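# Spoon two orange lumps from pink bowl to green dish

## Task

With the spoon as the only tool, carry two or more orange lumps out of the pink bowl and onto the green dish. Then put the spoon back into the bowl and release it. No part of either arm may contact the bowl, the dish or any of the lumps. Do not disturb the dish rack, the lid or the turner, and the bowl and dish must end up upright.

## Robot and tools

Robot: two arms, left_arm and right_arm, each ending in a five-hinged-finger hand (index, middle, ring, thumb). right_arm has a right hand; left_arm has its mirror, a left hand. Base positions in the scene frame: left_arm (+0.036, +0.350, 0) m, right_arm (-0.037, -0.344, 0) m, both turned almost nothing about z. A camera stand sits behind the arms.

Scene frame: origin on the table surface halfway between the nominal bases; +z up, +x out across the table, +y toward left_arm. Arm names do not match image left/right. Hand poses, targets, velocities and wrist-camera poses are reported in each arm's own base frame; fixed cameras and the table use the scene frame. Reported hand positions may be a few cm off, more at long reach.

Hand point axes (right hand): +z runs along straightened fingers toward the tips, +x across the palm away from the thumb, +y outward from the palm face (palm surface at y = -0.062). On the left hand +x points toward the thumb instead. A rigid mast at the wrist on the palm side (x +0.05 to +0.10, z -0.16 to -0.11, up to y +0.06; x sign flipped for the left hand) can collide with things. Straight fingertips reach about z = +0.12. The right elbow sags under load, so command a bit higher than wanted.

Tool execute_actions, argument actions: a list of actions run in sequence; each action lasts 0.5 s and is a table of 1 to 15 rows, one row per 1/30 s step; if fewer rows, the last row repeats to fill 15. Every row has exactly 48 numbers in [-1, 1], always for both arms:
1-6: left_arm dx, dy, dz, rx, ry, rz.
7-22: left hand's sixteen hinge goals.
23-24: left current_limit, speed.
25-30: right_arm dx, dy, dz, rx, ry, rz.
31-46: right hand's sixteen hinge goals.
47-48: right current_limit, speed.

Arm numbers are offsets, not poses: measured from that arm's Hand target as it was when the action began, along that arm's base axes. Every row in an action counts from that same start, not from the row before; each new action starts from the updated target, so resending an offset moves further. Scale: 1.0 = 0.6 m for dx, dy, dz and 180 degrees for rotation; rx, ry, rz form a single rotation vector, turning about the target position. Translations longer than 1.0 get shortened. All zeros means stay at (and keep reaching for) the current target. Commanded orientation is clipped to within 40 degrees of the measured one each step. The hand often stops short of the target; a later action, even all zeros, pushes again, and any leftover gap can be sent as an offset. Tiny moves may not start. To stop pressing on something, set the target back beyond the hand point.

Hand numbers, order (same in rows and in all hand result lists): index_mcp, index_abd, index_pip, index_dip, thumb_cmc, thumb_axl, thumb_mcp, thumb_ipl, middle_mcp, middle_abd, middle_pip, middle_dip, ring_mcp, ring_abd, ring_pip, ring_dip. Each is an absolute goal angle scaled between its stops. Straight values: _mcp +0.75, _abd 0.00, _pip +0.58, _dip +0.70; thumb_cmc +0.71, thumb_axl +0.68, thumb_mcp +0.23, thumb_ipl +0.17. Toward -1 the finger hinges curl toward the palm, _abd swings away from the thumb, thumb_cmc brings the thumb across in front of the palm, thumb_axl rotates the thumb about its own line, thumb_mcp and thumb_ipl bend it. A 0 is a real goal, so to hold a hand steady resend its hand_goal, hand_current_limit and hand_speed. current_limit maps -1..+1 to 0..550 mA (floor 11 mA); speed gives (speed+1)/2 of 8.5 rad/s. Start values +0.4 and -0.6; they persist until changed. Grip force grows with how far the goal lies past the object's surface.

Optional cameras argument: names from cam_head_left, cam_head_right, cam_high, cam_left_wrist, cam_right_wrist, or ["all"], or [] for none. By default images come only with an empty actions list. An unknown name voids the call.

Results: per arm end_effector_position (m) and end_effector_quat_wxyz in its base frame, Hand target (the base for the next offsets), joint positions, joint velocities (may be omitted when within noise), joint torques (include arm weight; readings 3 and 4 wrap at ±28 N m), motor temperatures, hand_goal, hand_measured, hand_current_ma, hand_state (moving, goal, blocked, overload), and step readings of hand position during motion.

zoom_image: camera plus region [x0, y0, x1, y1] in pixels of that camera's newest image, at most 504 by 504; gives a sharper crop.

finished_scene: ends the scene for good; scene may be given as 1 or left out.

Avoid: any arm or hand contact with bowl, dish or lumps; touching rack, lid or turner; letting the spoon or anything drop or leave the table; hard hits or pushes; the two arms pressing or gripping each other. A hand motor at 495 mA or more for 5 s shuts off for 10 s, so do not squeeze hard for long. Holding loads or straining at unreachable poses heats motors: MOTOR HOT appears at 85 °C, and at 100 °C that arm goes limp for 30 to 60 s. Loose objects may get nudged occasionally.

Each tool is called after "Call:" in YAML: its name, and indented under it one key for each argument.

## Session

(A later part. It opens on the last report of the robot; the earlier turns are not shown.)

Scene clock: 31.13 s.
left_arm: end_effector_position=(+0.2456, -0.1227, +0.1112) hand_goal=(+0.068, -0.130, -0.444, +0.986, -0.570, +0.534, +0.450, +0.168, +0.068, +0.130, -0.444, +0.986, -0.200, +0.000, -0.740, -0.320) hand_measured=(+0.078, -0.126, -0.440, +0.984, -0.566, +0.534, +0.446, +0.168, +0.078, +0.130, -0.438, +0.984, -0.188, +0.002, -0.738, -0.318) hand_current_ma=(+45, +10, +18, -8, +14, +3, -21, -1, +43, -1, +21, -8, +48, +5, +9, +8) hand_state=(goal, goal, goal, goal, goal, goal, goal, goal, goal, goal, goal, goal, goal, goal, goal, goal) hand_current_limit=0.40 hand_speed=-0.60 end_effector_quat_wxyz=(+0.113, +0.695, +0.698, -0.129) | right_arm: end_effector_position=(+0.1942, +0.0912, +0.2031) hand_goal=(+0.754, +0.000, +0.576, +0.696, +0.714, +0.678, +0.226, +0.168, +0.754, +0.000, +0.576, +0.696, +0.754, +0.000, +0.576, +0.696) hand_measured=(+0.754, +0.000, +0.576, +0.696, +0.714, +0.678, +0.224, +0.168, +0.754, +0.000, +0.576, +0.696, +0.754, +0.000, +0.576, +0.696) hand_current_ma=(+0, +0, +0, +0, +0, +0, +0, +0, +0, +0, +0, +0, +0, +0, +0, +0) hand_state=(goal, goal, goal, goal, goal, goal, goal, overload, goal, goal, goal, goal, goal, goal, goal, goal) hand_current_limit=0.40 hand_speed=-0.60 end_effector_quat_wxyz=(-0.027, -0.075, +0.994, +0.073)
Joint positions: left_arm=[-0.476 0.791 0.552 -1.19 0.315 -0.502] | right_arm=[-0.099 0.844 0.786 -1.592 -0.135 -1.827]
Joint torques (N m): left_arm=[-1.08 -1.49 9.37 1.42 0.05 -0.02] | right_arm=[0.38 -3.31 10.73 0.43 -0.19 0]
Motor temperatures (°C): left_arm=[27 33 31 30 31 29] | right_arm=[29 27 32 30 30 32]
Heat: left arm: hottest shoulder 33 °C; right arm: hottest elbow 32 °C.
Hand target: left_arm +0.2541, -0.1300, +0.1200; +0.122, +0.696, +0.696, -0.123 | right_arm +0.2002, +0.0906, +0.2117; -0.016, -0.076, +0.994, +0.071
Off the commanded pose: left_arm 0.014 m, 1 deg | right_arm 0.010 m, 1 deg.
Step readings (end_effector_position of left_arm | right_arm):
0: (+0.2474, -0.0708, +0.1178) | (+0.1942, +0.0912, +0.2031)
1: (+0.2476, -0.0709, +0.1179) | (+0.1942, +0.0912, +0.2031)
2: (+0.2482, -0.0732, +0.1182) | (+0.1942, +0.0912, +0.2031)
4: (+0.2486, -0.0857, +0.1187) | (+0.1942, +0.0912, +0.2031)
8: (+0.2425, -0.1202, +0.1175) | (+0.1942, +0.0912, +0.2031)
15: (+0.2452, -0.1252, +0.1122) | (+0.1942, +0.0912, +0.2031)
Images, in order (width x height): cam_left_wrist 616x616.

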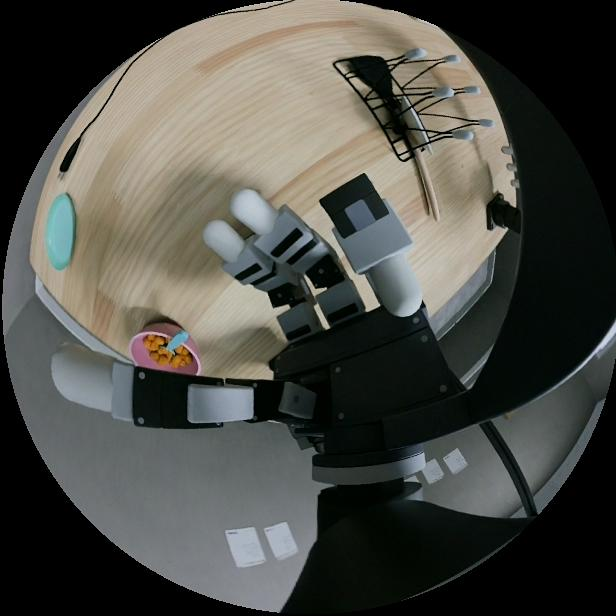

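Call:
execute_actions:
  actions:
    - [[0,0,0,0,0,0,0.0685,-0.13,-0.445,0.986,-0.571,0.533,0.449,0.168,0.0685,0.13,-0.445,0.986,-0.2,0,-0.74,-0.32,0.4,-0.6,-0.008,0.06,0.03,0.083,0,0,-0.48,0,-0.74,-0.17,-0.571,0.678,0.226,0.168,-0.48,0,-0.74,-0.17,-0.48,0,-0.74,-0.17,0.4,-0.6]]
    - [[0,0,0,0,0,0,0.0685,-0.13,-0.445,0.986,-0.571,0.533,0.449,0.168,0.0685,0.13,-0.445,0.986,-0.2,0,-0.74,-0.32,0.4,-0.6,-0.008,0.09,0.01,0.083,0,0,-0.48,0,-0.74,-0.17,-0.571,0.678,0.226,0.168,-0.48,0,-0.74,-0.17,-0.48,0,-0.74,-0.17,0.4,-0.6]]
    - [[0,0,0,0,0,0,0.0685,-0.13,-0.445,0.986,-0.571,0.533,0.449,0.168,0.0685,0.13,-0.445,0.986,-0.2,0,-0.74,-0.32,0.4,-0.6,-0.008,0.1,0,0.083,0,0,-0.48,0,-0.74,-0.17,-0.571,0.678,0.226,0.168,-0.48,0,-0.74,-0.17,-0.48,0,-0.74,-0.17,0.4,-0.6]]
    - [[0,0,0,0,0,0,0.0685,-0.13,-0.445,0.986,-0.571,0.533,0.449,0.168,0.0685,0.13,-0.445,0.986,-0.2,0,-0.74,-0.32,0.4,-0.6,-0.008,0.1,0,0.083,0,0,-0.48,0,-0.74,-0.17,-0.571,0.678,0.226,0.168,-0.48,0,-0.74,-0.17,-0.48,0,-0.74,-0.17,0.4,-0.6]]
    - [[0,0,0,0,0,0,0.0685,-0.13,-0.445,0.986,-0.571,0.533,0.449,0.168,0.0685,0.13,-0.445,0.986,-0.2,0,-0.74,-0.32,0.4,-0.6,-0.008,0.1,0,0.083,0,0,-0.48,0,-0.74,-0.17,-0.571,0.678,0.226,0.168,-0.48,0,-0.74,-0.17,-0.48,0,-0.74,-0.17,0.4,-0.6]]
    - [[0,0,0,0,0,0,0.0685,-0.13,-0.445,0.986,-0.571,0.533,0.449,0.168,0.0685,0.13,-0.445,0.986,-0.2,0,-0.74,-0.32,0.4,-0.6,-0.008,0.08,0,0.083,0,0,-0.48,0,-0.74,-0.17,-0.571,0.678,0.226,0.168,-0.48,0,-0.74,-0.17,-0.48,0,-0.74,-0.17,0.4,-0.6]]
  cameras: ["cam_right_wrist","cam_high"]

Scene clock: 43.90 s.
left_arm: end_effector_position=(+0.2455, -0.1223, +0.1111) hand_goal=(+0.068, -0.130, -0.444, +0.986, -0.570, +0.534, +0.450, +0.168, +0.068, +0.130, -0.444, +0.986, -0.200, +0.000, -0.740, -0.320) hand_measured=(+0.078, -0.126, -0.440, +0.984, -0.566, +0.534, +0.446, +0.168, +0.078, +0.130, -0.438, +0.984, -0.188, +0.002, -0.738, -0.318) hand_current_ma=(+45, +10, +18, -8, +14, +3, -21, -1, +43, -1, +21, -8, +48, +5, +9, +8) hand_state=(goal, goal, goal, goal, goal, goal, goal, goal, goal, goal, goal, goal, goal, goal, goal, goal) hand_current_limit=0.40 hand_speed=-0.60 end_effector_quat_wxyz=(+0.112, +0.695, +0.699, -0.128) | right_arm: end_effector_position=(+0.1725, +0.4046, +0.2398) hand_goal=(-0.480, +0.000, -0.740, -0.170, -0.570, +0.678, +0.226, +0.168, -0.480, +0.000, -0.740, -0.170, -0.480, +0.000, -0.740, -0.170) hand_measured=(-0.414, +0.000, -0.712, -0.170, -0.564, +0.680, +0.222, +0.168, -0.430, +0.000, -0.694, -0.164, -0.430, +0.000, -0.696, -0.164) hand_current_ma=(+115, +0, +25, +0, +2, +0, -1, +0, +71, +0, +55, +2, +72, +0, +55, +2) hand_state=(blocked, goal, blocked, goal, goal, goal, goal, overload, blocked, goal, blocked, goal, blocked, goal, blocked, goal) hand_current_limit=0.40 hand_speed=-0.60 end_effector_quat_wxyz=(+0.042, -0.086, +0.691, +0.717)
Joint positions: left_arm=[-0.479 0.791 0.552 -1.19 0.311 -0.508] | right_arm=[0.925 1.6 0.344 1.297 -0.711 -0.156]
Joint torques (N m): left_arm=[-1.61 -1.55 9.39 1.63 0.06 0] | right_arm=[1.03 -8.29 3.67 3.48 0.09 0.2]
Heat: left arm: hottest shoulder 33 °C; right arm: hottest elbow 33 °C.
Hand target: left_arm +0.2541, -0.1300, +0.1201; +0.122, +0.696, +0.696, -0.123 | right_arm +0.1713, +0.4085, +0.2357; +0.042, -0.065, +0.655, +0.751
Off the commanded pose: left_arm 0.015 m, 1 deg | right_arm 0.006 m, 6 deg.
Step readings (end_effector_position of left_arm | right_arm):
0: (+0.2456, -0.1227, +0.1112) | (+0.1942, +0.0912, +0.2031)
1: (+0.2456, -0.1226, +0.1112) | (+0.1944, +0.0920, +0.2037)
2: (+0.2457, -0.1225, +0.1112) | (+0.1953, +0.0969, +0.2075)
4: (+0.2457, -0.1224, +0.1112) | (+0.1981, +0.1107, +0.2202)
8: (+0.2456, -0.1224, +0.1111) | (+0.1999, +0.1222, +0.2324)
15: (+0.2455, -0.1223, +0.1111) | (+0.1988, +0.1257, +0.2335)
16: (+0.2455, -0.1223, +0.1111) | (+0.1986, +0.1265, +0.2339)
17: (+0.2455, -0.1223, +0.1111) | (+0.1987, +0.1317, +0.2377)
19: (+0.2455, -0.1223, +0.1111) | (+0.1978, +0.1454, +0.2454)
23: (+0.2455, -0.1223, +0.1111) | (+0.1889, +0.1644, +0.2419)
30: (+0.2455, -0.1223, +0.1111) | (+0.1892, +0.1768, +0.2391)
31: (+0.2455, -0.1223, +0.1111) | (+0.1899, +0.1780, +0.2400)
32: (+0.2455, -0.1223, +0.1111) | (+0.1906, +0.1822, +0.2445)
34: (+0.2455, -0.1223, +0.1111) | (+0.1879, +0.1949, +0.2517)
38: (+0.2455, -0.1223, +0.1111) | (+0.1752, +0.2160, +0.2446)
45: (+0.2455, -0.1223, +0.1111) | (+0.1803, +0.2335, +0.2397)
46: (+0.2455, -0.1223, +0.1111) | (+0.1813, +0.2350, +0.2404)
47: (+0.2455, -0.1223, +0.1111) | (+0.1814, +0.2381, +0.2443)
49: (+0.2455, -0.1223, +0.1111) | (+0.1762, +0.2495, +0.2519)
53: (+0.2455, -0.1223, +0.1111) | (+0.1653, +0.2729, +0.2476)
60: (+0.2455, -0.1223, +0.1111) | (+0.1736, +0.2920, +0.2414)
61: (+0.2455, -0.1223, +0.1111) | (+0.1751, +0.2936, +0.2413)
62: (+0.2455, -0.1223, +0.1111) | (+0.1752, +0.2963, +0.2425)
64: (+0.2455, -0.1223, +0.1111) | (+0.1711, +0.3089, +0.2460)
68: (+0.2455, -0.1223, +0.1111) | (+0.1642, +0.3372, +0.2425)
75: (+0.2455, -0.1223, +0.1111) | (+0.1716, +0.3538, +0.2423)
76: (+0.2455, -0.1223, +0.1111) | (+0.1723, +0.3547, +0.2429)
77: (+0.2455, -0.1223, +0.1111) | (+0.1724, +0.3569, +0.2437)
79: (+0.2455, -0.1223, +0.1111) | (+0.1699, +0.3680, +0.2425)
83: (+0.2455, -0.1223, +0.1111) | (+0.1627, +0.3910, +0.2311)
90: (+0.2455, -0.1223, +0.1111) | (+0.1697, +0.4039, +0.2368)
Images, in order (width x height): cam_high 672x504, cam_right_wrist 616x616.

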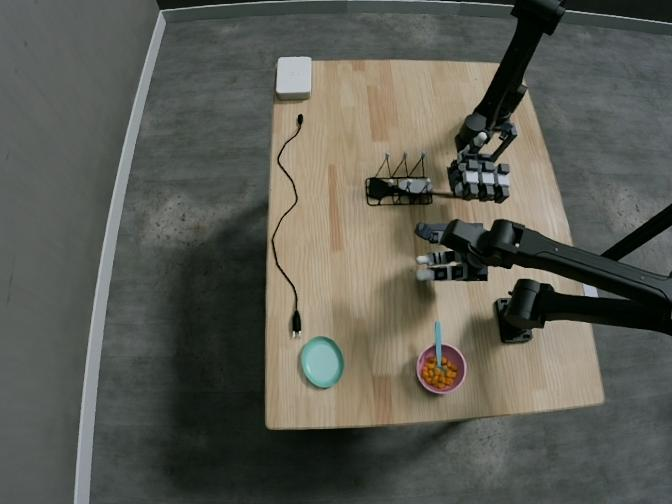

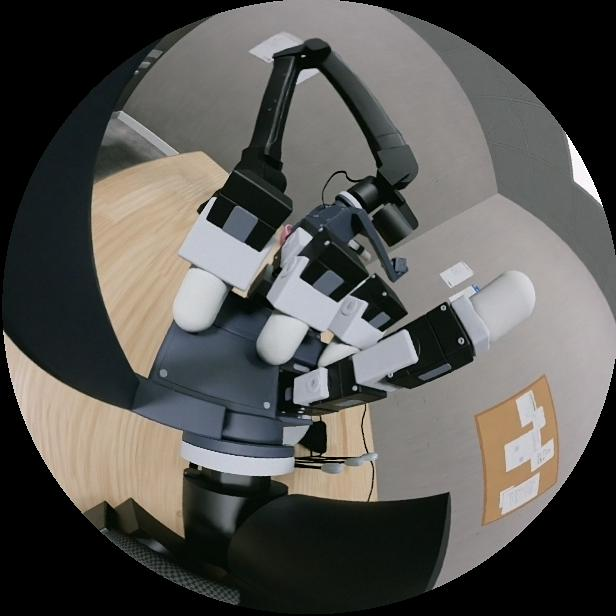

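Call:
execute_actions:
  actions:
    - [[0,0,0,0,0,0,0.0685,-0.13,-0.445,0.986,-0.571,0.533,0.449,0.168,0.0685,0.13,-0.445,0.986,-0.2,0,-0.74,-0.32,0.4,-0.6,0,-0.042,0.02,-0.083,0,0,-0.4,0,-0.68,-0.17,-0.571,0.678,0.226,0.168,-0.4,0,-0.68,-0.17,-0.4,0,-0.68,-0.17,0.4,-0.6]]
    - [[0,0,0,0,0,0,0.0685,-0.13,-0.445,0.986,-0.571,0.533,0.449,0.168,0.0685,0.13,-0.445,0.986,-0.2,0,-0.74,-0.32,0.4,-0.6,0,-0.042,0.02,-0.083,0,0,-0.4,0,-0.68,-0.17,-0.571,0.678,0.226,0.168,-0.4,0,-0.68,-0.17,-0.4,0,-0.68,-0.17,0.4,-0.6]]
  cameras: ["cam_right_wrist"]

Scene clock: 46.10 s.
left_arm: end_effector_position=(+0.2455, -0.1223, +0.1111) hand_goal=(+0.068, -0.130, -0.444, +0.986, -0.570, +0.534, +0.450, +0.168, +0.068, +0.130, -0.444, +0.986, -0.200, +0.000, -0.740, -0.320) hand_measured=(+0.078, -0.126, -0.440, +0.984, -0.566, +0.534, +0.446, +0.168, +0.078, +0.130, -0.438, +0.984, -0.188, +0.002, -0.738, -0.318) hand_current_ma=(+45, +10, +18, -8, +14, +3, -21, -1, +43, -1, +21, -8, +48, +5, +9, +8) hand_state=(goal, goal, goal, goal, goal, goal, goal, goal, goal, goal, goal, goal, goal, goal, goal, goal) hand_current_limit=0.40 hand_speed=-0.60 end_effector_quat_wxyz=(+0.112, +0.695, +0.699, -0.128) | right_arm: end_effector_position=(+0.1584, +0.3493, +0.2295) hand_goal=(-0.400, +0.000, -0.680, -0.170, -0.570, +0.678, +0.226, +0.168, -0.400, +0.000, -0.680, -0.170, -0.400, +0.000, -0.680, -0.170) hand_measured=(-0.398, +0.000, -0.694, -0.174, -0.568, +0.680, +0.224, +0.168, -0.400, +0.000, -0.682, -0.168, -0.400, +0.000, -0.684, -0.168) hand_current_ma=(+0, +0, -8, -1, +0, +0, -1, +0, +0, +0, +0, +0, +0, +0, -1, +0) hand_state=(goal, goal, goal, goal, goal, goal, goal, overload, goal, goal, goal, goal, goal, goal, goal, goal) hand_current_limit=0.40 hand_speed=-0.60 end_effector_quat_wxyz=(+0.000, -0.058, +0.829, +0.556)
Joint positions: left_arm=[-0.479 0.791 0.552 -1.19 0.311 -0.508] | right_arm=[0.788 0.904 0.306 0.037 -0.77 -0.481]
Joint torques (N m): left_arm=[-1.2 -1.61 9.4 1.57 0.06 0] | right_arm=[-0.38 -5.07 13.48 1.91 -0.29 -0.15]
Heat: left arm: hottest shoulder 33 °C; right arm: hottest elbow 33 °C.
Hand target: left_arm +0.2541, -0.1300, +0.1201; +0.122, +0.696, +0.696, -0.123 | right_arm +0.1714, +0.3581, +0.2596; +0.024, -0.074, +0.827, +0.557
Off the commanded pose: left_arm 0.015 m, 1 deg | right_arm 0.034 m, 3 deg.
Step readings (end_effector_position of left_arm | right_arm):
0: (+0.2455, -0.1223, +0.1111) | (+0.1726, +0.4046, +0.2398)
1: (+0.2455, -0.1223, +0.1111) | (+0.1725, +0.4046, +0.2396)
2: (+0.2455, -0.1223, +0.1111) | (+0.1724, +0.4045, +0.2384)
4: (+0.2455, -0.1223, +0.1111) | (+0.1716, +0.4018, +0.2347)
8: (+0.2455, -0.1223, +0.1111) | (+0.1679, +0.3886, +0.2455)
15: (+0.2455, -0.1223, +0.1111) | (+0.1693, +0.3842, +0.2512)
16: (+0.2455, -0.1223, +0.1111) | (+0.1693, +0.3843, +0.2493)
17: (+0.2455, -0.1223, +0.1111) | (+0.1692, +0.3840, +0.2464)
19: (+0.2455, -0.1223, +0.1111) | (+0.1701, +0.3789, +0.2447)
23: (+0.2455, -0.1223, +0.1111) | (+0.1696, +0.3626, +0.2591)
30: (+0.2455, -0.1223, +0.1111) | (+0.1619, +0.3494, +0.2381)
Images, in order (width x height): cam_right_wrist 616x616.

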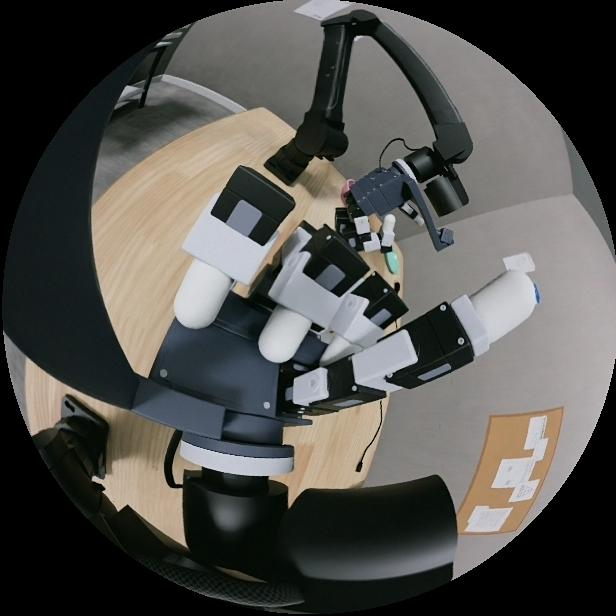

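Call:
zoom_image:
  camera: "cam_right_wrist"
  region: [300, 130, 470, 300]

Scaled by 2.965 from the camera's 616x616 image, which has a finer 880x880 frame.

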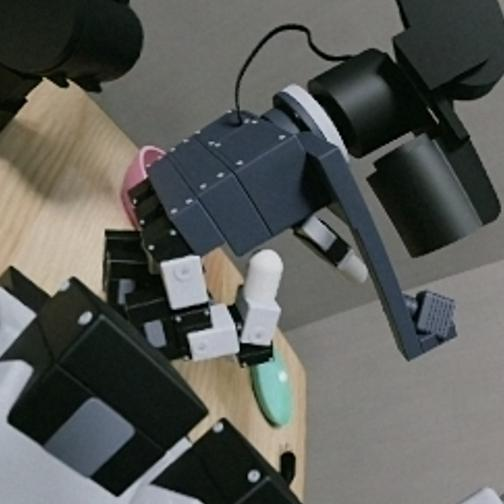

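Call:
execute_actions:
  actions:
    - [[0,0,0,0,0,0,0.0685,-0.13,-0.445,0.986,-0.571,0.533,0.449,0.168,0.0685,0.13,-0.445,0.986,-0.2,0,-0.74,-0.32,0.4,-0.6,0.09,-0.03,0.06,0,0,0.0556,-0.4,0,-0.68,-0.17,-0.571,0.678,0.226,0.168,-0.4,0,-0.68,-0.17,-0.4,0,-0.68,-0.17,0.4,-0.6]]
    - [[0,0,0,0,0,0,0.0685,-0.13,-0.445,0.986,-0.571,0.533,0.449,0.168,0.0685,0.13,-0.445,0.986,-0.2,0,-0.74,-0.32,0.4,-0.6,0.116,-0.03,0.04,0,0,0.0556,-0.4,0,-0.68,-0.17,-0.571,0.678,0.226,0.168,-0.4,0,-0.68,-0.17,-0.4,0,-0.68,-0.17,0.4,-0.6]]
    - [[0,0,0,0,0,0,0.0685,-0.13,-0.445,0.986,-0.571,0.533,0.449,0.168,0.0685,0.13,-0.445,0.986,-0.2,0,-0.74,-0.32,0.4,-0.6,0.116,0.01,0.02,0,0,0.0556,-0.4,0,-0.68,-0.17,-0.571,0.678,0.226,0.168,-0.4,0,-0.68,-0.17,-0.4,0,-0.68,-0.17,0.4,-0.6]]
    - [[0,0,0,0,0,0,0.0685,-0.13,-0.445,0.986,-0.571,0.533,0.449,0.168,0.0685,0.13,-0.445,0.986,-0.2,0,-0.74,-0.32,0.4,-0.6,0.1,0.03,0.02,0,0,0.0556,-0.4,0,-0.68,-0.17,-0.571,0.678,0.226,0.168,-0.4,0,-0.68,-0.17,-0.4,0,-0.68,-0.17,0.4,-0.6]]
  cameras: ["cam_right_wrist","cam_high"]

Call:
zoom_image:
  camera: "cam_right_wrist"
  region: [200, 50, 500, 350]

Scene clock: 49.53 s.
left_arm: end_effector_position=(+0.2455, -0.1223, +0.1111) hand_goal=(+0.068, -0.130, -0.444, +0.986, -0.570, +0.534, +0.450, +0.168, +0.068, +0.130, -0.444, +0.986, -0.200, +0.000, -0.740, -0.320) hand_measured=(+0.078, -0.126, -0.440, +0.984, -0.566, +0.534, +0.446, +0.168, +0.078, +0.130, -0.438, +0.984, -0.188, +0.002, -0.738, -0.318) hand_current_ma=(+45, +10, +18, -8, +14, +3, -21, -1, +43, -1, +21, -8, +48, +5, +9, +8) hand_state=(goal, goal, goal, goal, goal, goal, goal, goal, goal, goal, goal, goal, goal, goal, goal, goal) hand_current_limit=0.40 hand_speed=-0.60 end_effector_quat_wxyz=(+0.112, +0.695, +0.699, -0.128) | right_arm: end_effector_position=(+0.4133, +0.3440, +0.3338) hand_goal=(-0.400, +0.000, -0.680, -0.170, -0.570, +0.678, +0.226, +0.168, -0.400, +0.000, -0.680, -0.170, -0.400, +0.000, -0.680, -0.170) hand_measured=(-0.398, +0.000, -0.694, -0.174, -0.570, +0.680, +0.224, +0.168, -0.398, +0.000, -0.682, -0.168, -0.398, +0.000, -0.684, -0.168) hand_current_ma=(+0, +0, -7, -1, +0, +0, -1, +0, +0, +0, +0, +0, +0, +0, -1, +0) hand_state=(goal, goal, goal, goal, goal, goal, goal, overload, goal, goal, goal, goal, goal, goal, goal, goal) hand_current_limit=0.40 hand_speed=-0.60 end_effector_quat_wxyz=(-0.096, -0.254, +0.802, +0.532)
Joint positions: left_arm=[-0.479 0.791 0.552 -1.19 0.311 -0.508] | right_arm=[0.327 1.798 1.566 -1.671 -1.116 -2.066]
Joint torques (N m): left_arm=[-1.14 -1.55 9.33 1.47 0.06 -0.03] | right_arm=[0.32 -15.44 12.38 -0.66 -0.73 -0.12]
Heat: left arm: hottest shoulder 33 °C; right arm: hottest elbow 33 °C.
Hand target: left_arm +0.2541, -0.1300, +0.1201; +0.122, +0.696, +0.696, -0.123 | right_arm +0.4245, +0.3461, +0.3437; -0.168, -0.352, +0.752, +0.532
Off the commanded pose: left_arm 0.015 m, 1 deg | right_arm 0.015 m, 15 deg.
joint sent to its limit (right arm) — joint 4 (wrist pitch), lower limit; joint 6 (wrist roll), lower limit. The joint targets are off in orientation, not in position.
Step readings (end_effector_position of left_arm | right_arm):
0: (+0.2455, -0.1223, +0.1111) | (+0.1584, +0.3493, +0.2295)
1: (+0.2455, -0.1223, +0.1111) | (+0.1579, +0.3492, +0.2302)
2: (+0.2455, -0.1223, +0.1111) | (+0.1553, +0.3476, +0.2333)
4: (+0.2455, -0.1223, +0.1111) | (+0.1629, +0.3399, +0.2430)
8: (+0.2455, -0.1223, +0.1111) | (+0.2065, +0.3281, +0.2674)
15: (+0.2455, -0.1223, +0.1111) | (+0.2197, +0.3336, +0.2788)
16: (+0.2455, -0.1223, +0.1111) | (+0.2186, +0.3337, +0.2779)
17: (+0.2455, -0.1223, +0.1111) | (+0.2177, +0.3319, +0.2797)
19: (+0.2455, -0.1223, +0.1111) | (+0.2286, +0.3263, +0.2853)
23: (+0.2455, -0.1223, +0.1111) | (+0.2774, +0.3154, +0.2929)
30: (+0.2455, -0.1223, +0.1111) | (+0.2896, +0.3166, +0.3020)
31: (+0.2455, -0.1223, +0.1111) | (+0.2892, +0.3169, +0.3027)
32: (+0.2455, -0.1223, +0.1111) | (+0.2905, +0.3169, +0.3048)
34: (+0.2455, -0.1223, +0.1111) | (+0.3025, +0.3191, +0.3101)
38: (+0.2455, -0.1223, +0.1111) | (+0.3424, +0.3228, +0.3125)
45: (+0.2455, -0.1223, +0.1111) | (+0.3568, +0.3251, +0.3130)
46: (+0.2455, -0.1223, +0.1111) | (+0.3568, +0.3255, +0.3148)
47: (+0.2455, -0.1223, +0.1111) | (+0.3586, +0.3263, +0.3170)
49: (+0.2455, -0.1223, +0.1111) | (+0.3709, +0.3302, +0.3237)
53: (+0.2455, -0.1223, +0.1111) | (+0.4018, +0.3402, +0.3316)
60: (+0.2455, -0.1223, +0.1111) | (+0.4152, +0.3450, +0.3261)
Images, in order (width x height): cam_high 672x504, cam_right_wrist 616x616.

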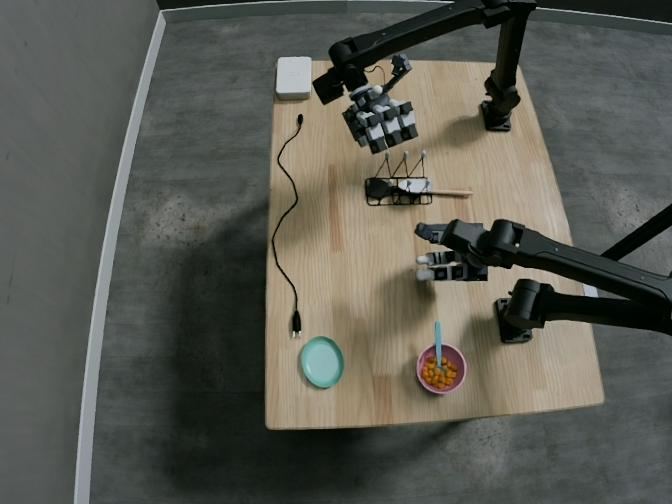

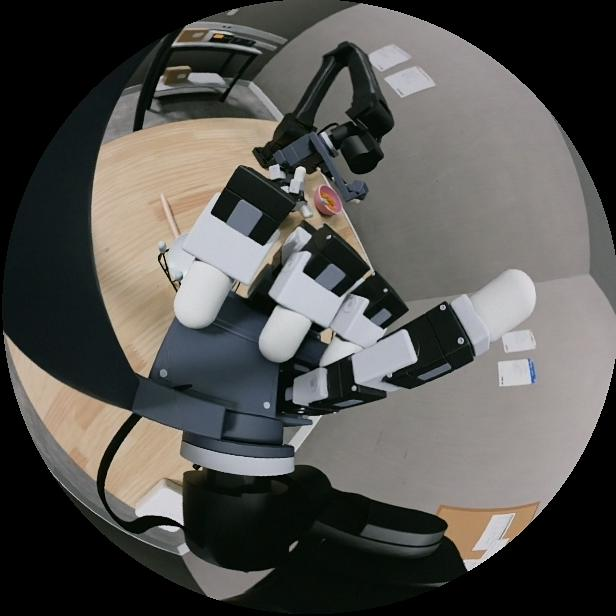

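Scaled by 1.680 from the camera's 616x616 image, which has a finer 880x880 frame.

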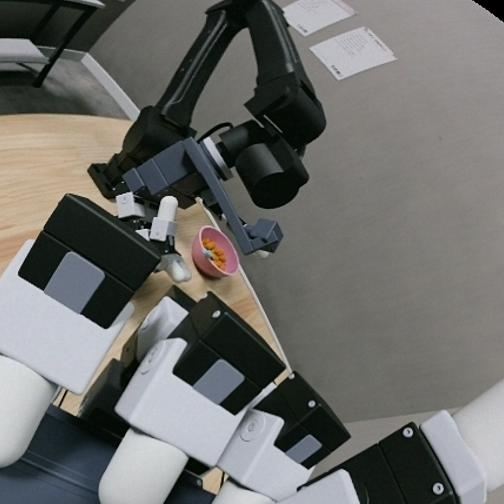

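Call:
execute_actions:
  actions:
    - [[0,0.0,0,0,0,0,0.0685,-0.13,-0.445,0.986,-0.571,0.533,0.449,0.168,0.0685,0.13,-0.445,0.986,-0.2,0,-0.74,-0.32,0.4,-0.6,0.04,0.13,0,0,0,0,-0.4,0,-0.68,-0.17,-0.571,0.678,0.226,0.168,-0.4,0,-0.68,-0.17,-0.4,0,-0.68,-0.17,0.4,-0.6]]
  cameras: ["cam_right_wrist"]

Call:
zoom_image:
  camera: "cam_right_wrist"
  region: [220, 80, 420, 280]

Scene clock: 50.70 s.
left_arm: end_effector_position=(+0.2455, -0.1223, +0.1111) hand_goal=(+0.068, -0.130, -0.444, +0.986, -0.570, +0.534, +0.450, +0.168, +0.068, +0.130, -0.444, +0.986, -0.200, +0.000, -0.740, -0.320) hand_measured=(+0.078, -0.126, -0.440, +0.984, -0.566, +0.534, +0.446, +0.168, +0.078, +0.130, -0.438, +0.984, -0.188, +0.002, -0.738, -0.318) hand_current_ma=(+45, +10, +18, -8, +14, +3, -21, -1, +43, -1, +21, -8, +48, +5, +9, +8) hand_state=(goal, goal, goal, goal, goal, goal, goal, goal, goal, goal, goal, goal, goal, goal, goal, goal) hand_current_limit=0.40 hand_speed=-0.60 end_effector_quat_wxyz=(+0.112, +0.695, +0.699, -0.128) | right_arm: end_effector_position=(+0.4331, +0.4214, +0.3333) hand_goal=(-0.400, +0.000, -0.680, -0.170, -0.570, +0.678, +0.226, +0.168, -0.400, +0.000, -0.680, -0.170, -0.400, +0.000, -0.680, -0.170) hand_measured=(-0.398, +0.000, -0.694, -0.174, -0.570, +0.680, +0.224, +0.168, -0.398, +0.000, -0.682, -0.168, -0.398, +0.000, -0.684, -0.168) hand_current_ma=(+0, +0, -7, -1, +0, +0, -1, +0, +0, +0, +0, +0, +0, +0, -1, +0) hand_state=(goal, goal, goal, goal, goal, goal, goal, overload, goal, goal, goal, goal, goal, goal, goal, goal) hand_current_limit=0.40 hand_speed=-0.60 end_effector_quat_wxyz=(-0.104, -0.305, +0.777, +0.540)
Joint positions: left_arm=[-0.479 0.791 0.552 -1.19 0.311 -0.508] | right_arm=[0.447 1.969 1.809 -1.679 -1.15 -2.047]
Joint torques (N m): left_arm=[-1.55 -1.55 9.32 1.46 0.07 -0.02] | right_arm=[-0.03 -17.9 12.7 -0.12 -0.87 0.18]
Heat: left arm: hottest shoulder 33 °C; right arm: hottest elbow 33 °C.
Hand target: left_arm +0.2541, -0.1300, +0.1201; +0.122, +0.696, +0.696, -0.123 | right_arm +0.4486, +0.4242, +0.3435; -0.168, -0.352, +0.752, +0.532
Off the commanded pose: left_arm 0.015 m, 1 deg | right_arm 0.019 m, 10 deg.
joint sent to its limit (right arm) — joint 4 (wrist pitch), lower limit. The joint targets are off in orientation, not in position.
Step readings (end_effector_position of left_arm | right_arm):
0: (+0.2455, -0.1223, +0.1111) | (+0.4133, +0.3440, +0.3338)
1: (+0.2455, -0.1223, +0.1111) | (+0.4136, +0.3440, +0.3340)
2: (+0.2455, -0.1223, +0.1111) | (+0.4149, +0.3459, +0.3347)
4: (+0.2455, -0.1223, +0.1111) | (+0.4228, +0.3555, +0.3390)
8: (+0.2455, -0.1223, +0.1111) | (+0.4314, +0.3908, +0.3400)
15: (+0.2455, -0.1223, +0.1111) | (+0.4282, +0.4210, +0.3276)
Images, in order (width x height): cam_right_wrist 616x616.

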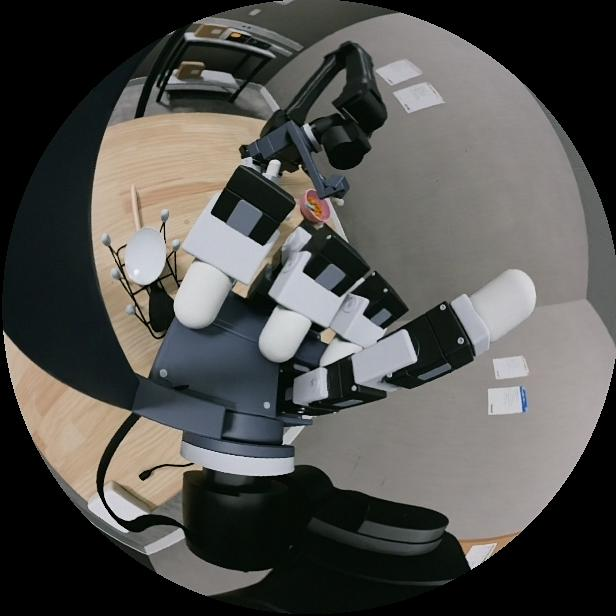

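Scaled by 2.520 from the camera's 616x616 image, which has a finer 880x880 frame.

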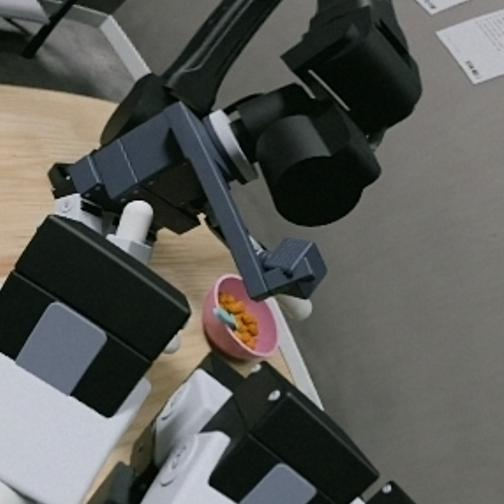

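Call:
execute_actions:
  actions:
    - [[0,0.1,0,0,0,0,0.0685,-0.13,-0.445,0.986,-0.571,0.533,0.449,0.168,0.0685,0.13,-0.445,0.986,-0.2,0,-0.74,-0.32,0.4,-0.6,0,0,0,0,0,0,0.75,0,-0.95,-0.17,-0.571,0.678,0.226,0.168,0.75,0,-0.95,-0.17,0.75,0,-0.95,-0.17,0.4,-0.6]]
    - [[0,0,0,0,0,0,0.0685,-0.13,-0.445,0.986,-0.571,0.533,0.449,0.168,0.0685,0.13,-0.445,0.986,-0.2,0,-0.74,-0.32,0.4,-0.6,0,0,0,0,0,0,0.75,0,-0.95,-0.17,-0.571,0.678,0.226,0.168,0.75,0,-0.95,-0.17,0.75,0,-0.95,-0.17,0.4,-0.6]]
  cameras: ["cam_right_wrist"]

Call:
zoom_image:
  camera: "cam_right_wrist"
  region: [220, 80, 420, 280]

Scene clock: 52.33 s.
left_arm: end_effector_position=(+0.2516, -0.0718, +0.1163) hand_goal=(+0.068, -0.130, -0.444, +0.986, -0.570, +0.534, +0.450, +0.168, +0.068, +0.130, -0.444, +0.986, -0.200, +0.000, -0.740, -0.320) hand_measured=(+0.078, -0.128, -0.440, +0.984, -0.568, +0.534, +0.446, +0.168, +0.078, +0.130, -0.438, +0.984, -0.188, +0.002, -0.738, -0.318) hand_current_ma=(+45, +10, +18, -8, +10, +3, -21, -1, +43, -1, +21, -8, +48, +5, +9, +8) hand_state=(goal, goal, goal, goal, goal, goal, goal, goal, goal, goal, goal, goal, goal, goal, goal, goal) hand_current_limit=0.40 hand_speed=-0.60 end_effector_quat_wxyz=(+0.121, +0.697, +0.696, -0.122) | right_arm: end_effector_position=(+0.4334, +0.4216, +0.3335) hand_goal=(+0.750, +0.000, -0.950, -0.170, -0.570, +0.678, +0.226, +0.168, +0.750, +0.000, -0.950, -0.170, +0.750, +0.000, -0.950, -0.170) hand_measured=(+0.754, +0.000, -0.948, -0.170, -0.570, +0.680, +0.224, +0.168, +0.754, +0.000, -0.948, -0.168, +0.754, +0.000, -0.948, -0.168) hand_current_ma=(+1, +0, +0, +0, +0, +0, -1, +0, +1, +0, +0, +0, +1, +0, +0, +0) hand_state=(goal, goal, goal, goal, goal, goal, goal, overload, goal, goal, goal, goal, goal, goal, goal, goal) hand_current_limit=0.40 hand_speed=-0.60 end_effector_quat_wxyz=(-0.105, -0.304, +0.777, +0.541)
Joint positions: left_arm=[-0.198 0.751 0.547 -1.298 0.339 -0.208] | right_arm=[0.447 1.969 1.809 -1.679 -1.151 -2.044]
Joint torques (N m): left_arm=[1.44 -1.96 8.43 0.47 0.42 0.27] | right_arm=[-0.03 -17.61 13.14 -0.14 -0.96 0.16]
Heat: left arm: hottest shoulder 33 °C; right arm: hottest elbow 33 °C.
Hand target: left_arm +0.2542, -0.0699, +0.1201; +0.122, +0.696, +0.696, -0.123 | right_arm +0.4486, +0.4242, +0.3436; -0.168, -0.352, +0.752, +0.532
Off the commanded pose: left_arm 0.005 m, 0 deg | right_arm 0.018 m, 10 deg.
joint sent to its limit (right arm) — joint 4 (wrist pitch), lower limit. The joint targets are off in orientation, not in position.
Step readings (end_effector_position of left_arm | right_arm):
0: (+0.2455, -0.1223, +0.1111) | (+0.4331, +0.4215, +0.3333)
1: (+0.2455, -0.1223, +0.1111) | (+0.4331, +0.4215, +0.3333)
2: (+0.2463, -0.1208, +0.1111) | (+0.4331, +0.4215, +0.3333)
4: (+0.2481, -0.1111, +0.1116) | (+0.4332, +0.4215, +0.3334)
8: (+0.2523, -0.0791, +0.1142) | (+0.4332, +0.4215, +0.3334)
15: (+0.2516, -0.0698, +0.1153) | (+0.4333, +0.4216, +0.3335)
16: (+0.2516, -0.0699, +0.1154) | (+0.4333, +0.4216, +0.3335)
17: (+0.2515, -0.0701, +0.1155) | (+0.4333, +0.4216, +0.3335)
19: (+0.2514, -0.0703, +0.1157) | (+0.4333, +0.4216, +0.3335)
23: (+0.2515, -0.0709, +0.1160) | (+0.4333, +0.4216, +0.3335)
30: (+0.2515, -0.0716, +0.1162) | (+0.4334, +0.4216, +0.3335)
Images, in order (width x height): cam_right_wrist 616x616.

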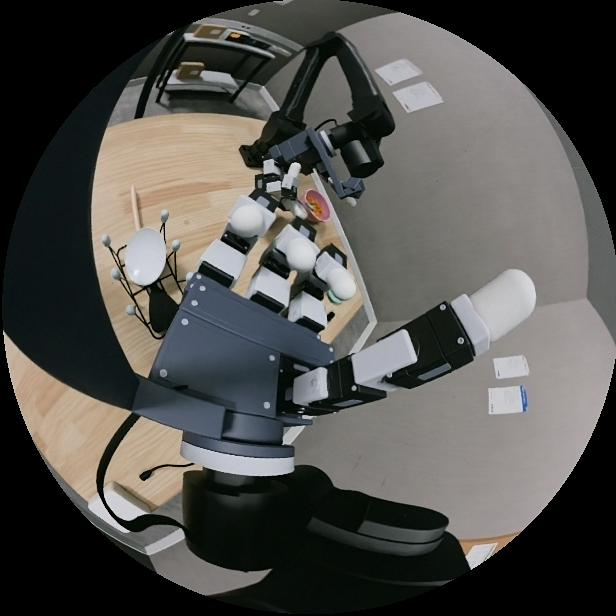

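Scaled by 2.520 from the camera's 616x616 image, which has a finer 880x880 frame.

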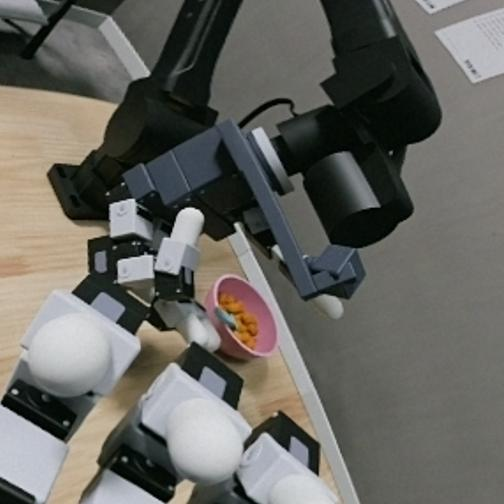

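Call:
zoom_image:
  camera: "cam_right_wrist"
  region: [260, 150, 340, 230]

Call:
execute_actions:
  actions: []
  cameras: ["cam_left_wrist","cam_high","cam_head_left"]

Call:
zoom_image:
  camera: "cam_high"
  region: [400, 250, 500, 350]

Scaled by 6.300 from the camera's 616x616 image, which has a finer 880x880 frame.

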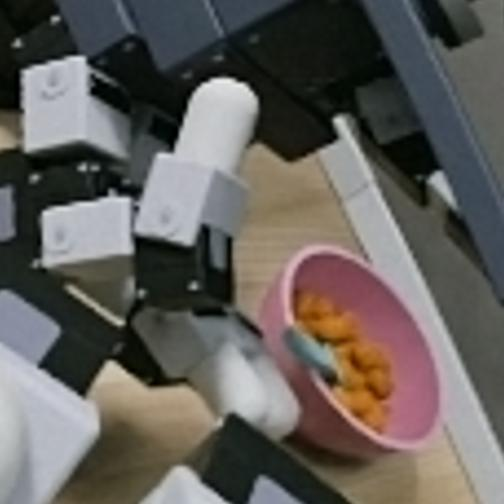

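Scene clock: 52.47 s.
left_arm: end_effector_position=(+0.2516, -0.0718, +0.1163) hand_goal=(+0.068, -0.130, -0.444, +0.986, -0.570, +0.534, +0.450, +0.168, +0.068, +0.130, -0.444, +0.986, -0.200, +0.000, -0.740, -0.320) hand_measured=(+0.078, -0.128, -0.440, +0.984, -0.568, +0.534, +0.446, +0.168, +0.078, +0.130, -0.438, +0.984, -0.188, +0.002, -0.738, -0.318) hand_current_ma=(+45, +10, +18, -8, +10, +3, -21, -1, +43, -1, +21, -8, +48, +5, +9, +8) hand_state=(goal, goal, goal, goal, goal, goal, goal, goal, goal, goal, goal, goal, goal, goal, goal, goal) hand_current_limit=0.40 hand_speed=-0.60 end_effector_quat_wxyz=(+0.121, +0.698, +0.696, -0.122) | right_arm: end_effector_position=(+0.4334, +0.4216, +0.3335) hand_goal=(+0.750, +0.000, -0.950, -0.170, -0.570, +0.678, +0.226, +0.168, +0.750, +0.000, -0.950, -0.170, +0.750, +0.000, -0.950, -0.170) hand_measured=(+0.754, +0.000, -0.948, -0.170, -0.570, +0.680, +0.224, +0.168, +0.754, +0.000, -0.948, -0.168, +0.754, +0.000, -0.948, -0.168) hand_current_ma=(+1, +0, +0, +0, +0, +0, -1, +0, +1, +0, +0, +0, +1, +0, +0, +0) hand_state=(goal, goal, goal, goal, goal, goal, goal, overload, goal, goal, goal, goal, goal, goal, goal, goal) hand_current_limit=0.40 hand_speed=-0.60 end_effector_quat_wxyz=(-0.105, -0.304, +0.777, +0.541)
Joint positions: left_arm=[-0.198 0.751 0.547 -1.298 0.339 -0.207] | right_arm=[0.447 1.969 1.809 -1.679 -1.151 -2.044]
Joint velocities: within noise
Joint torques (N m): left_arm=[1.73 -1.49 8.42 0.5 0.42 0.26] | right_arm=[-0.26 -17.61 13.11 -0.18 -0.97 0.15]
Motor temperatures (°C): left_arm=[27 33 33 30 31 29] | right_arm=[29 27 33 30 30 32]
Heat: left arm: hottest shoulder 33 °C; right arm: hottest elbow 33 °C.
Hand target: left_arm +0.2542, -0.0699, +0.1201; +0.122, +0.696, +0.696, -0.123 | right_arm +0.4486, +0.4242, +0.3436; -0.168, -0.352, +0.752, +0.532
Off the commanded pose: left_arm 0.005 m, 0 deg | right_arm 0.018 m, 10 deg.
Images, in order (width x height): cam_head_left 672x504, cam_high 672x504, cam_left_wrist 616x616.

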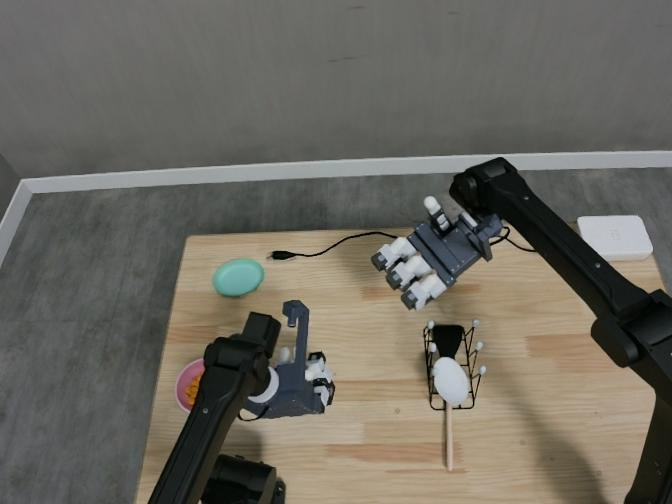

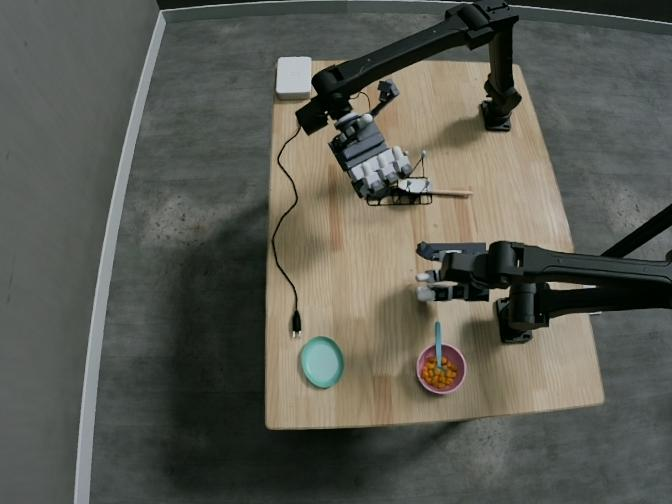

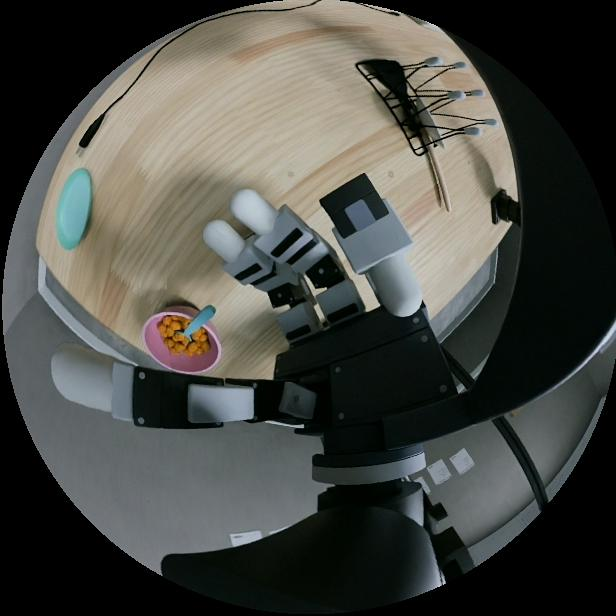

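Scaled by 5.040 from the camera's 672x504 image, which has a finer 960x720 frame.

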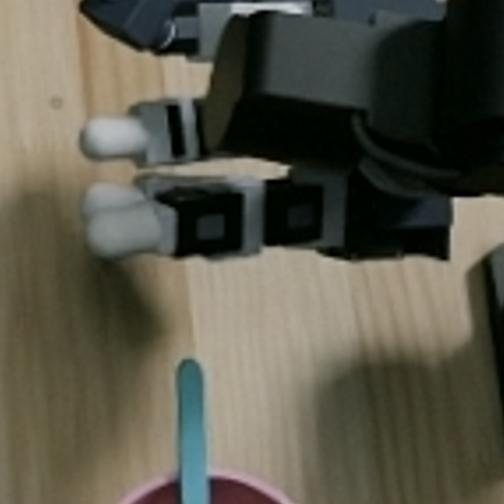

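Call:
execute_actions:
  actions:
    - [[-0.043,0.037,-0.032,-0.044,0,0,0.0685,-0.13,-0.445,0.986,-0.571,0.533,0.449,0.168,0.0685,0.13,-0.445,0.986,-0.2,0,-0.74,-0.32,0.4,-0.6,0,0,0,0,0,0,0.75,0,-0.95,-0.17,-0.571,0.678,0.226,0.168,0.75,0,-0.95,-0.17,0.75,0,-0.95,-0.17,0.4,-0.6]]
  cameras: ["cam_left_wrist","cam_right_wrist","cam_high"]

Call:
zoom_image:
  camera: "cam_right_wrist"
  region: [260, 150, 340, 230]

Call:
zoom_image:
  camera: "cam_high"
  region: [400, 250, 500, 350]

Call:
zoom_image:
  camera: "cam_left_wrist"
  region: [110, 170, 290, 400]

Scene clock: 55.77 s.
left_arm: end_effector_position=(+0.2267, -0.0496, +0.0986) hand_goal=(+0.068, -0.130, -0.444, +0.986, -0.570, +0.534, +0.450, +0.168, +0.068, +0.130, -0.444, +0.986, -0.200, +0.000, -0.740, -0.320) hand_measured=(+0.078, -0.128, -0.440, +0.984, -0.568, +0.534, +0.446, +0.168, +0.078, +0.130, -0.438, +0.984, -0.188, +0.002, -0.738, -0.318) hand_current_ma=(+45, +10, +18, -8, +11, +3, -21, -1, +43, -1, +21, -8, +48, +5, +9, +8) hand_state=(goal, goal, goal, goal, goal, goal, goal, goal, goal, goal, goal, goal, goal, goal, goal, goal) hand_current_limit=0.40 hand_speed=-0.60 end_effector_quat_wxyz=(+0.169, +0.687, +0.687, -0.167) | right_arm: end_effector_position=(+0.4334, +0.4216, +0.3335) hand_goal=(+0.750, +0.000, -0.950, -0.170, -0.570, +0.678, +0.226, +0.168, +0.750, +0.000, -0.950, -0.170, +0.750, +0.000, -0.950, -0.170) hand_measured=(+0.754, +0.000, -0.948, -0.170, -0.570, +0.680, +0.224, +0.168, +0.754, +0.000, -0.948, -0.168, +0.754, +0.000, -0.948, -0.168) hand_current_ma=(+1, +0, +0, +0, +0, +0, -1, +0, +1, +0, +0, +0, +1, +0, +0, +0) hand_state=(goal, goal, goal, goal, goal, goal, goal, overload, goal, goal, goal, goal, goal, goal, goal, goal) hand_current_limit=0.40 hand_speed=-0.60 end_effector_quat_wxyz=(-0.105, -0.304, +0.777, +0.541)
Joint positions: left_arm=[0.077 0.687 0.458 -1.378 0.479 0.086] | right_arm=[0.447 1.969 1.809 -1.679 -1.151 -2.044]
Joint torques (N m): left_arm=[1.96 -0.26 8.1 0.25 0.63 0.3] | right_arm=[-0.03 -17.38 13.11 -0.2 -0.95 0.18]
Heat: left arm: hottest shoulder 33 °C; right arm: hottest elbow 33 °C.
Hand target: left_arm +0.2283, -0.0477, +0.1009; +0.170, +0.686, +0.686, -0.171 | right_arm +0.4486, +0.4242, +0.3436; -0.168, -0.352, +0.752, +0.532
Off the commanded pose: left_arm 0.003 m, 1 deg | right_arm 0.018 m, 10 deg.
joint sent to its limit (right arm) — joint 4 (wrist pitch), lower limit. The joint targets are off in orientation, not in position.
Step readings (end_effector_position of left_arm | right_arm):
0: (+0.2517, -0.0718, +0.1163) | (+0.4334, +0.4216, +0.3335)
1: (+0.2514, -0.0722, +0.1162) | (+0.4334, +0.4216, +0.3335)
2: (+0.2499, -0.0738, +0.1150) | (+0.4334, +0.4216, +0.3335)
4: (+0.2456, -0.0702, +0.1110) | (+0.4334, +0.4216, +0.3335)
8: (+0.2307, -0.0519, +0.0968) | (+0.4334, +0.4216, +0.3335)
15: (+0.2266, -0.0471, +0.0965) | (+0.4334, +0.4216, +0.3335)
Images, in order (width x height): cam_high 672x504, cam_left_wrist 616x616, cam_right_wrist 616x616.

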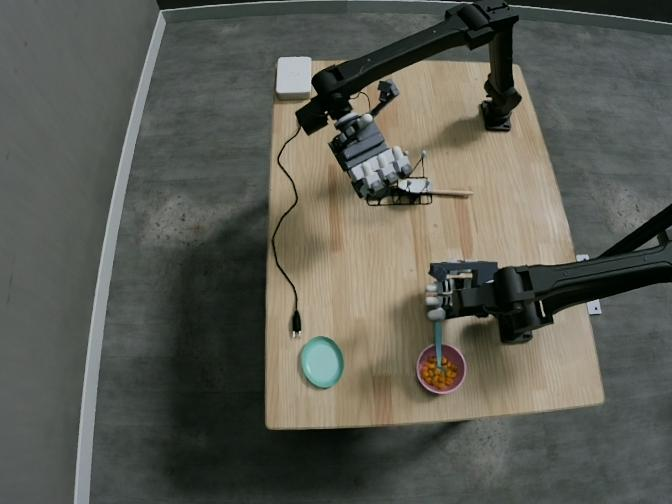

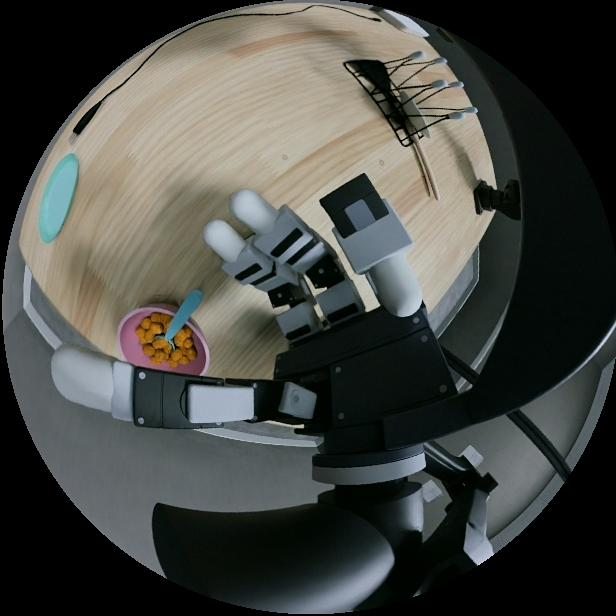

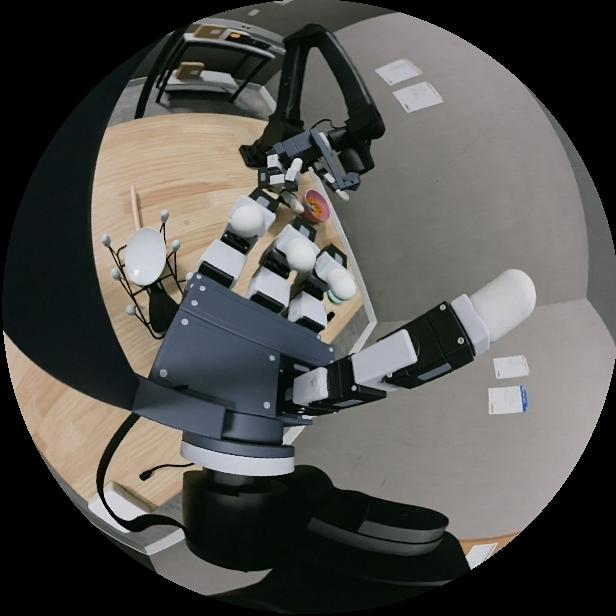

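Scaled by 6.300 from the camera's 616x616 image, which has a finer 880x880 frame.

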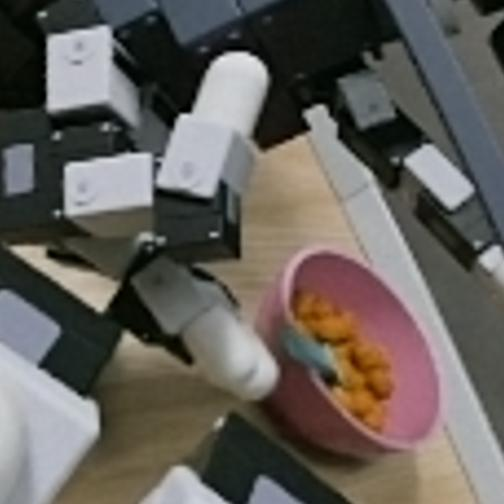

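Scaled by 5.040 from the camera's 672x504 image, which has a finer 960x720 frame.

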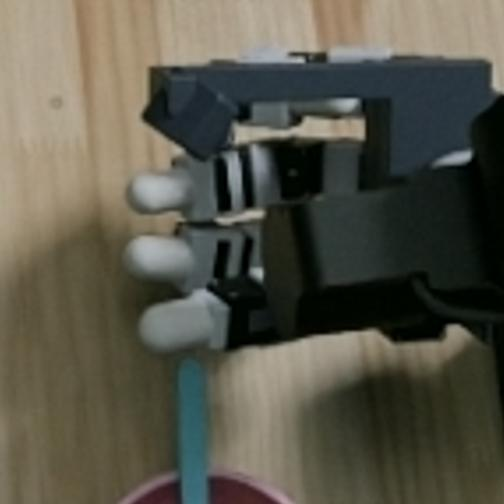

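Scaled by 2.191 from the camera's 616x616 image, which has a finer 880x880 frame.

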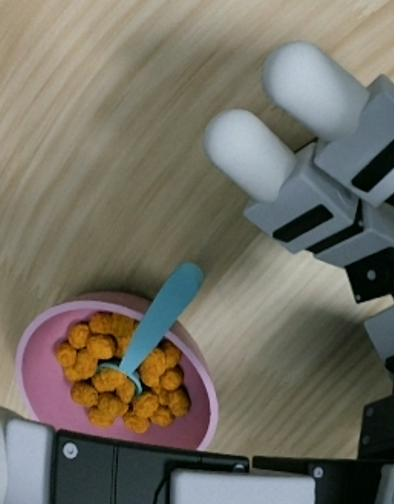

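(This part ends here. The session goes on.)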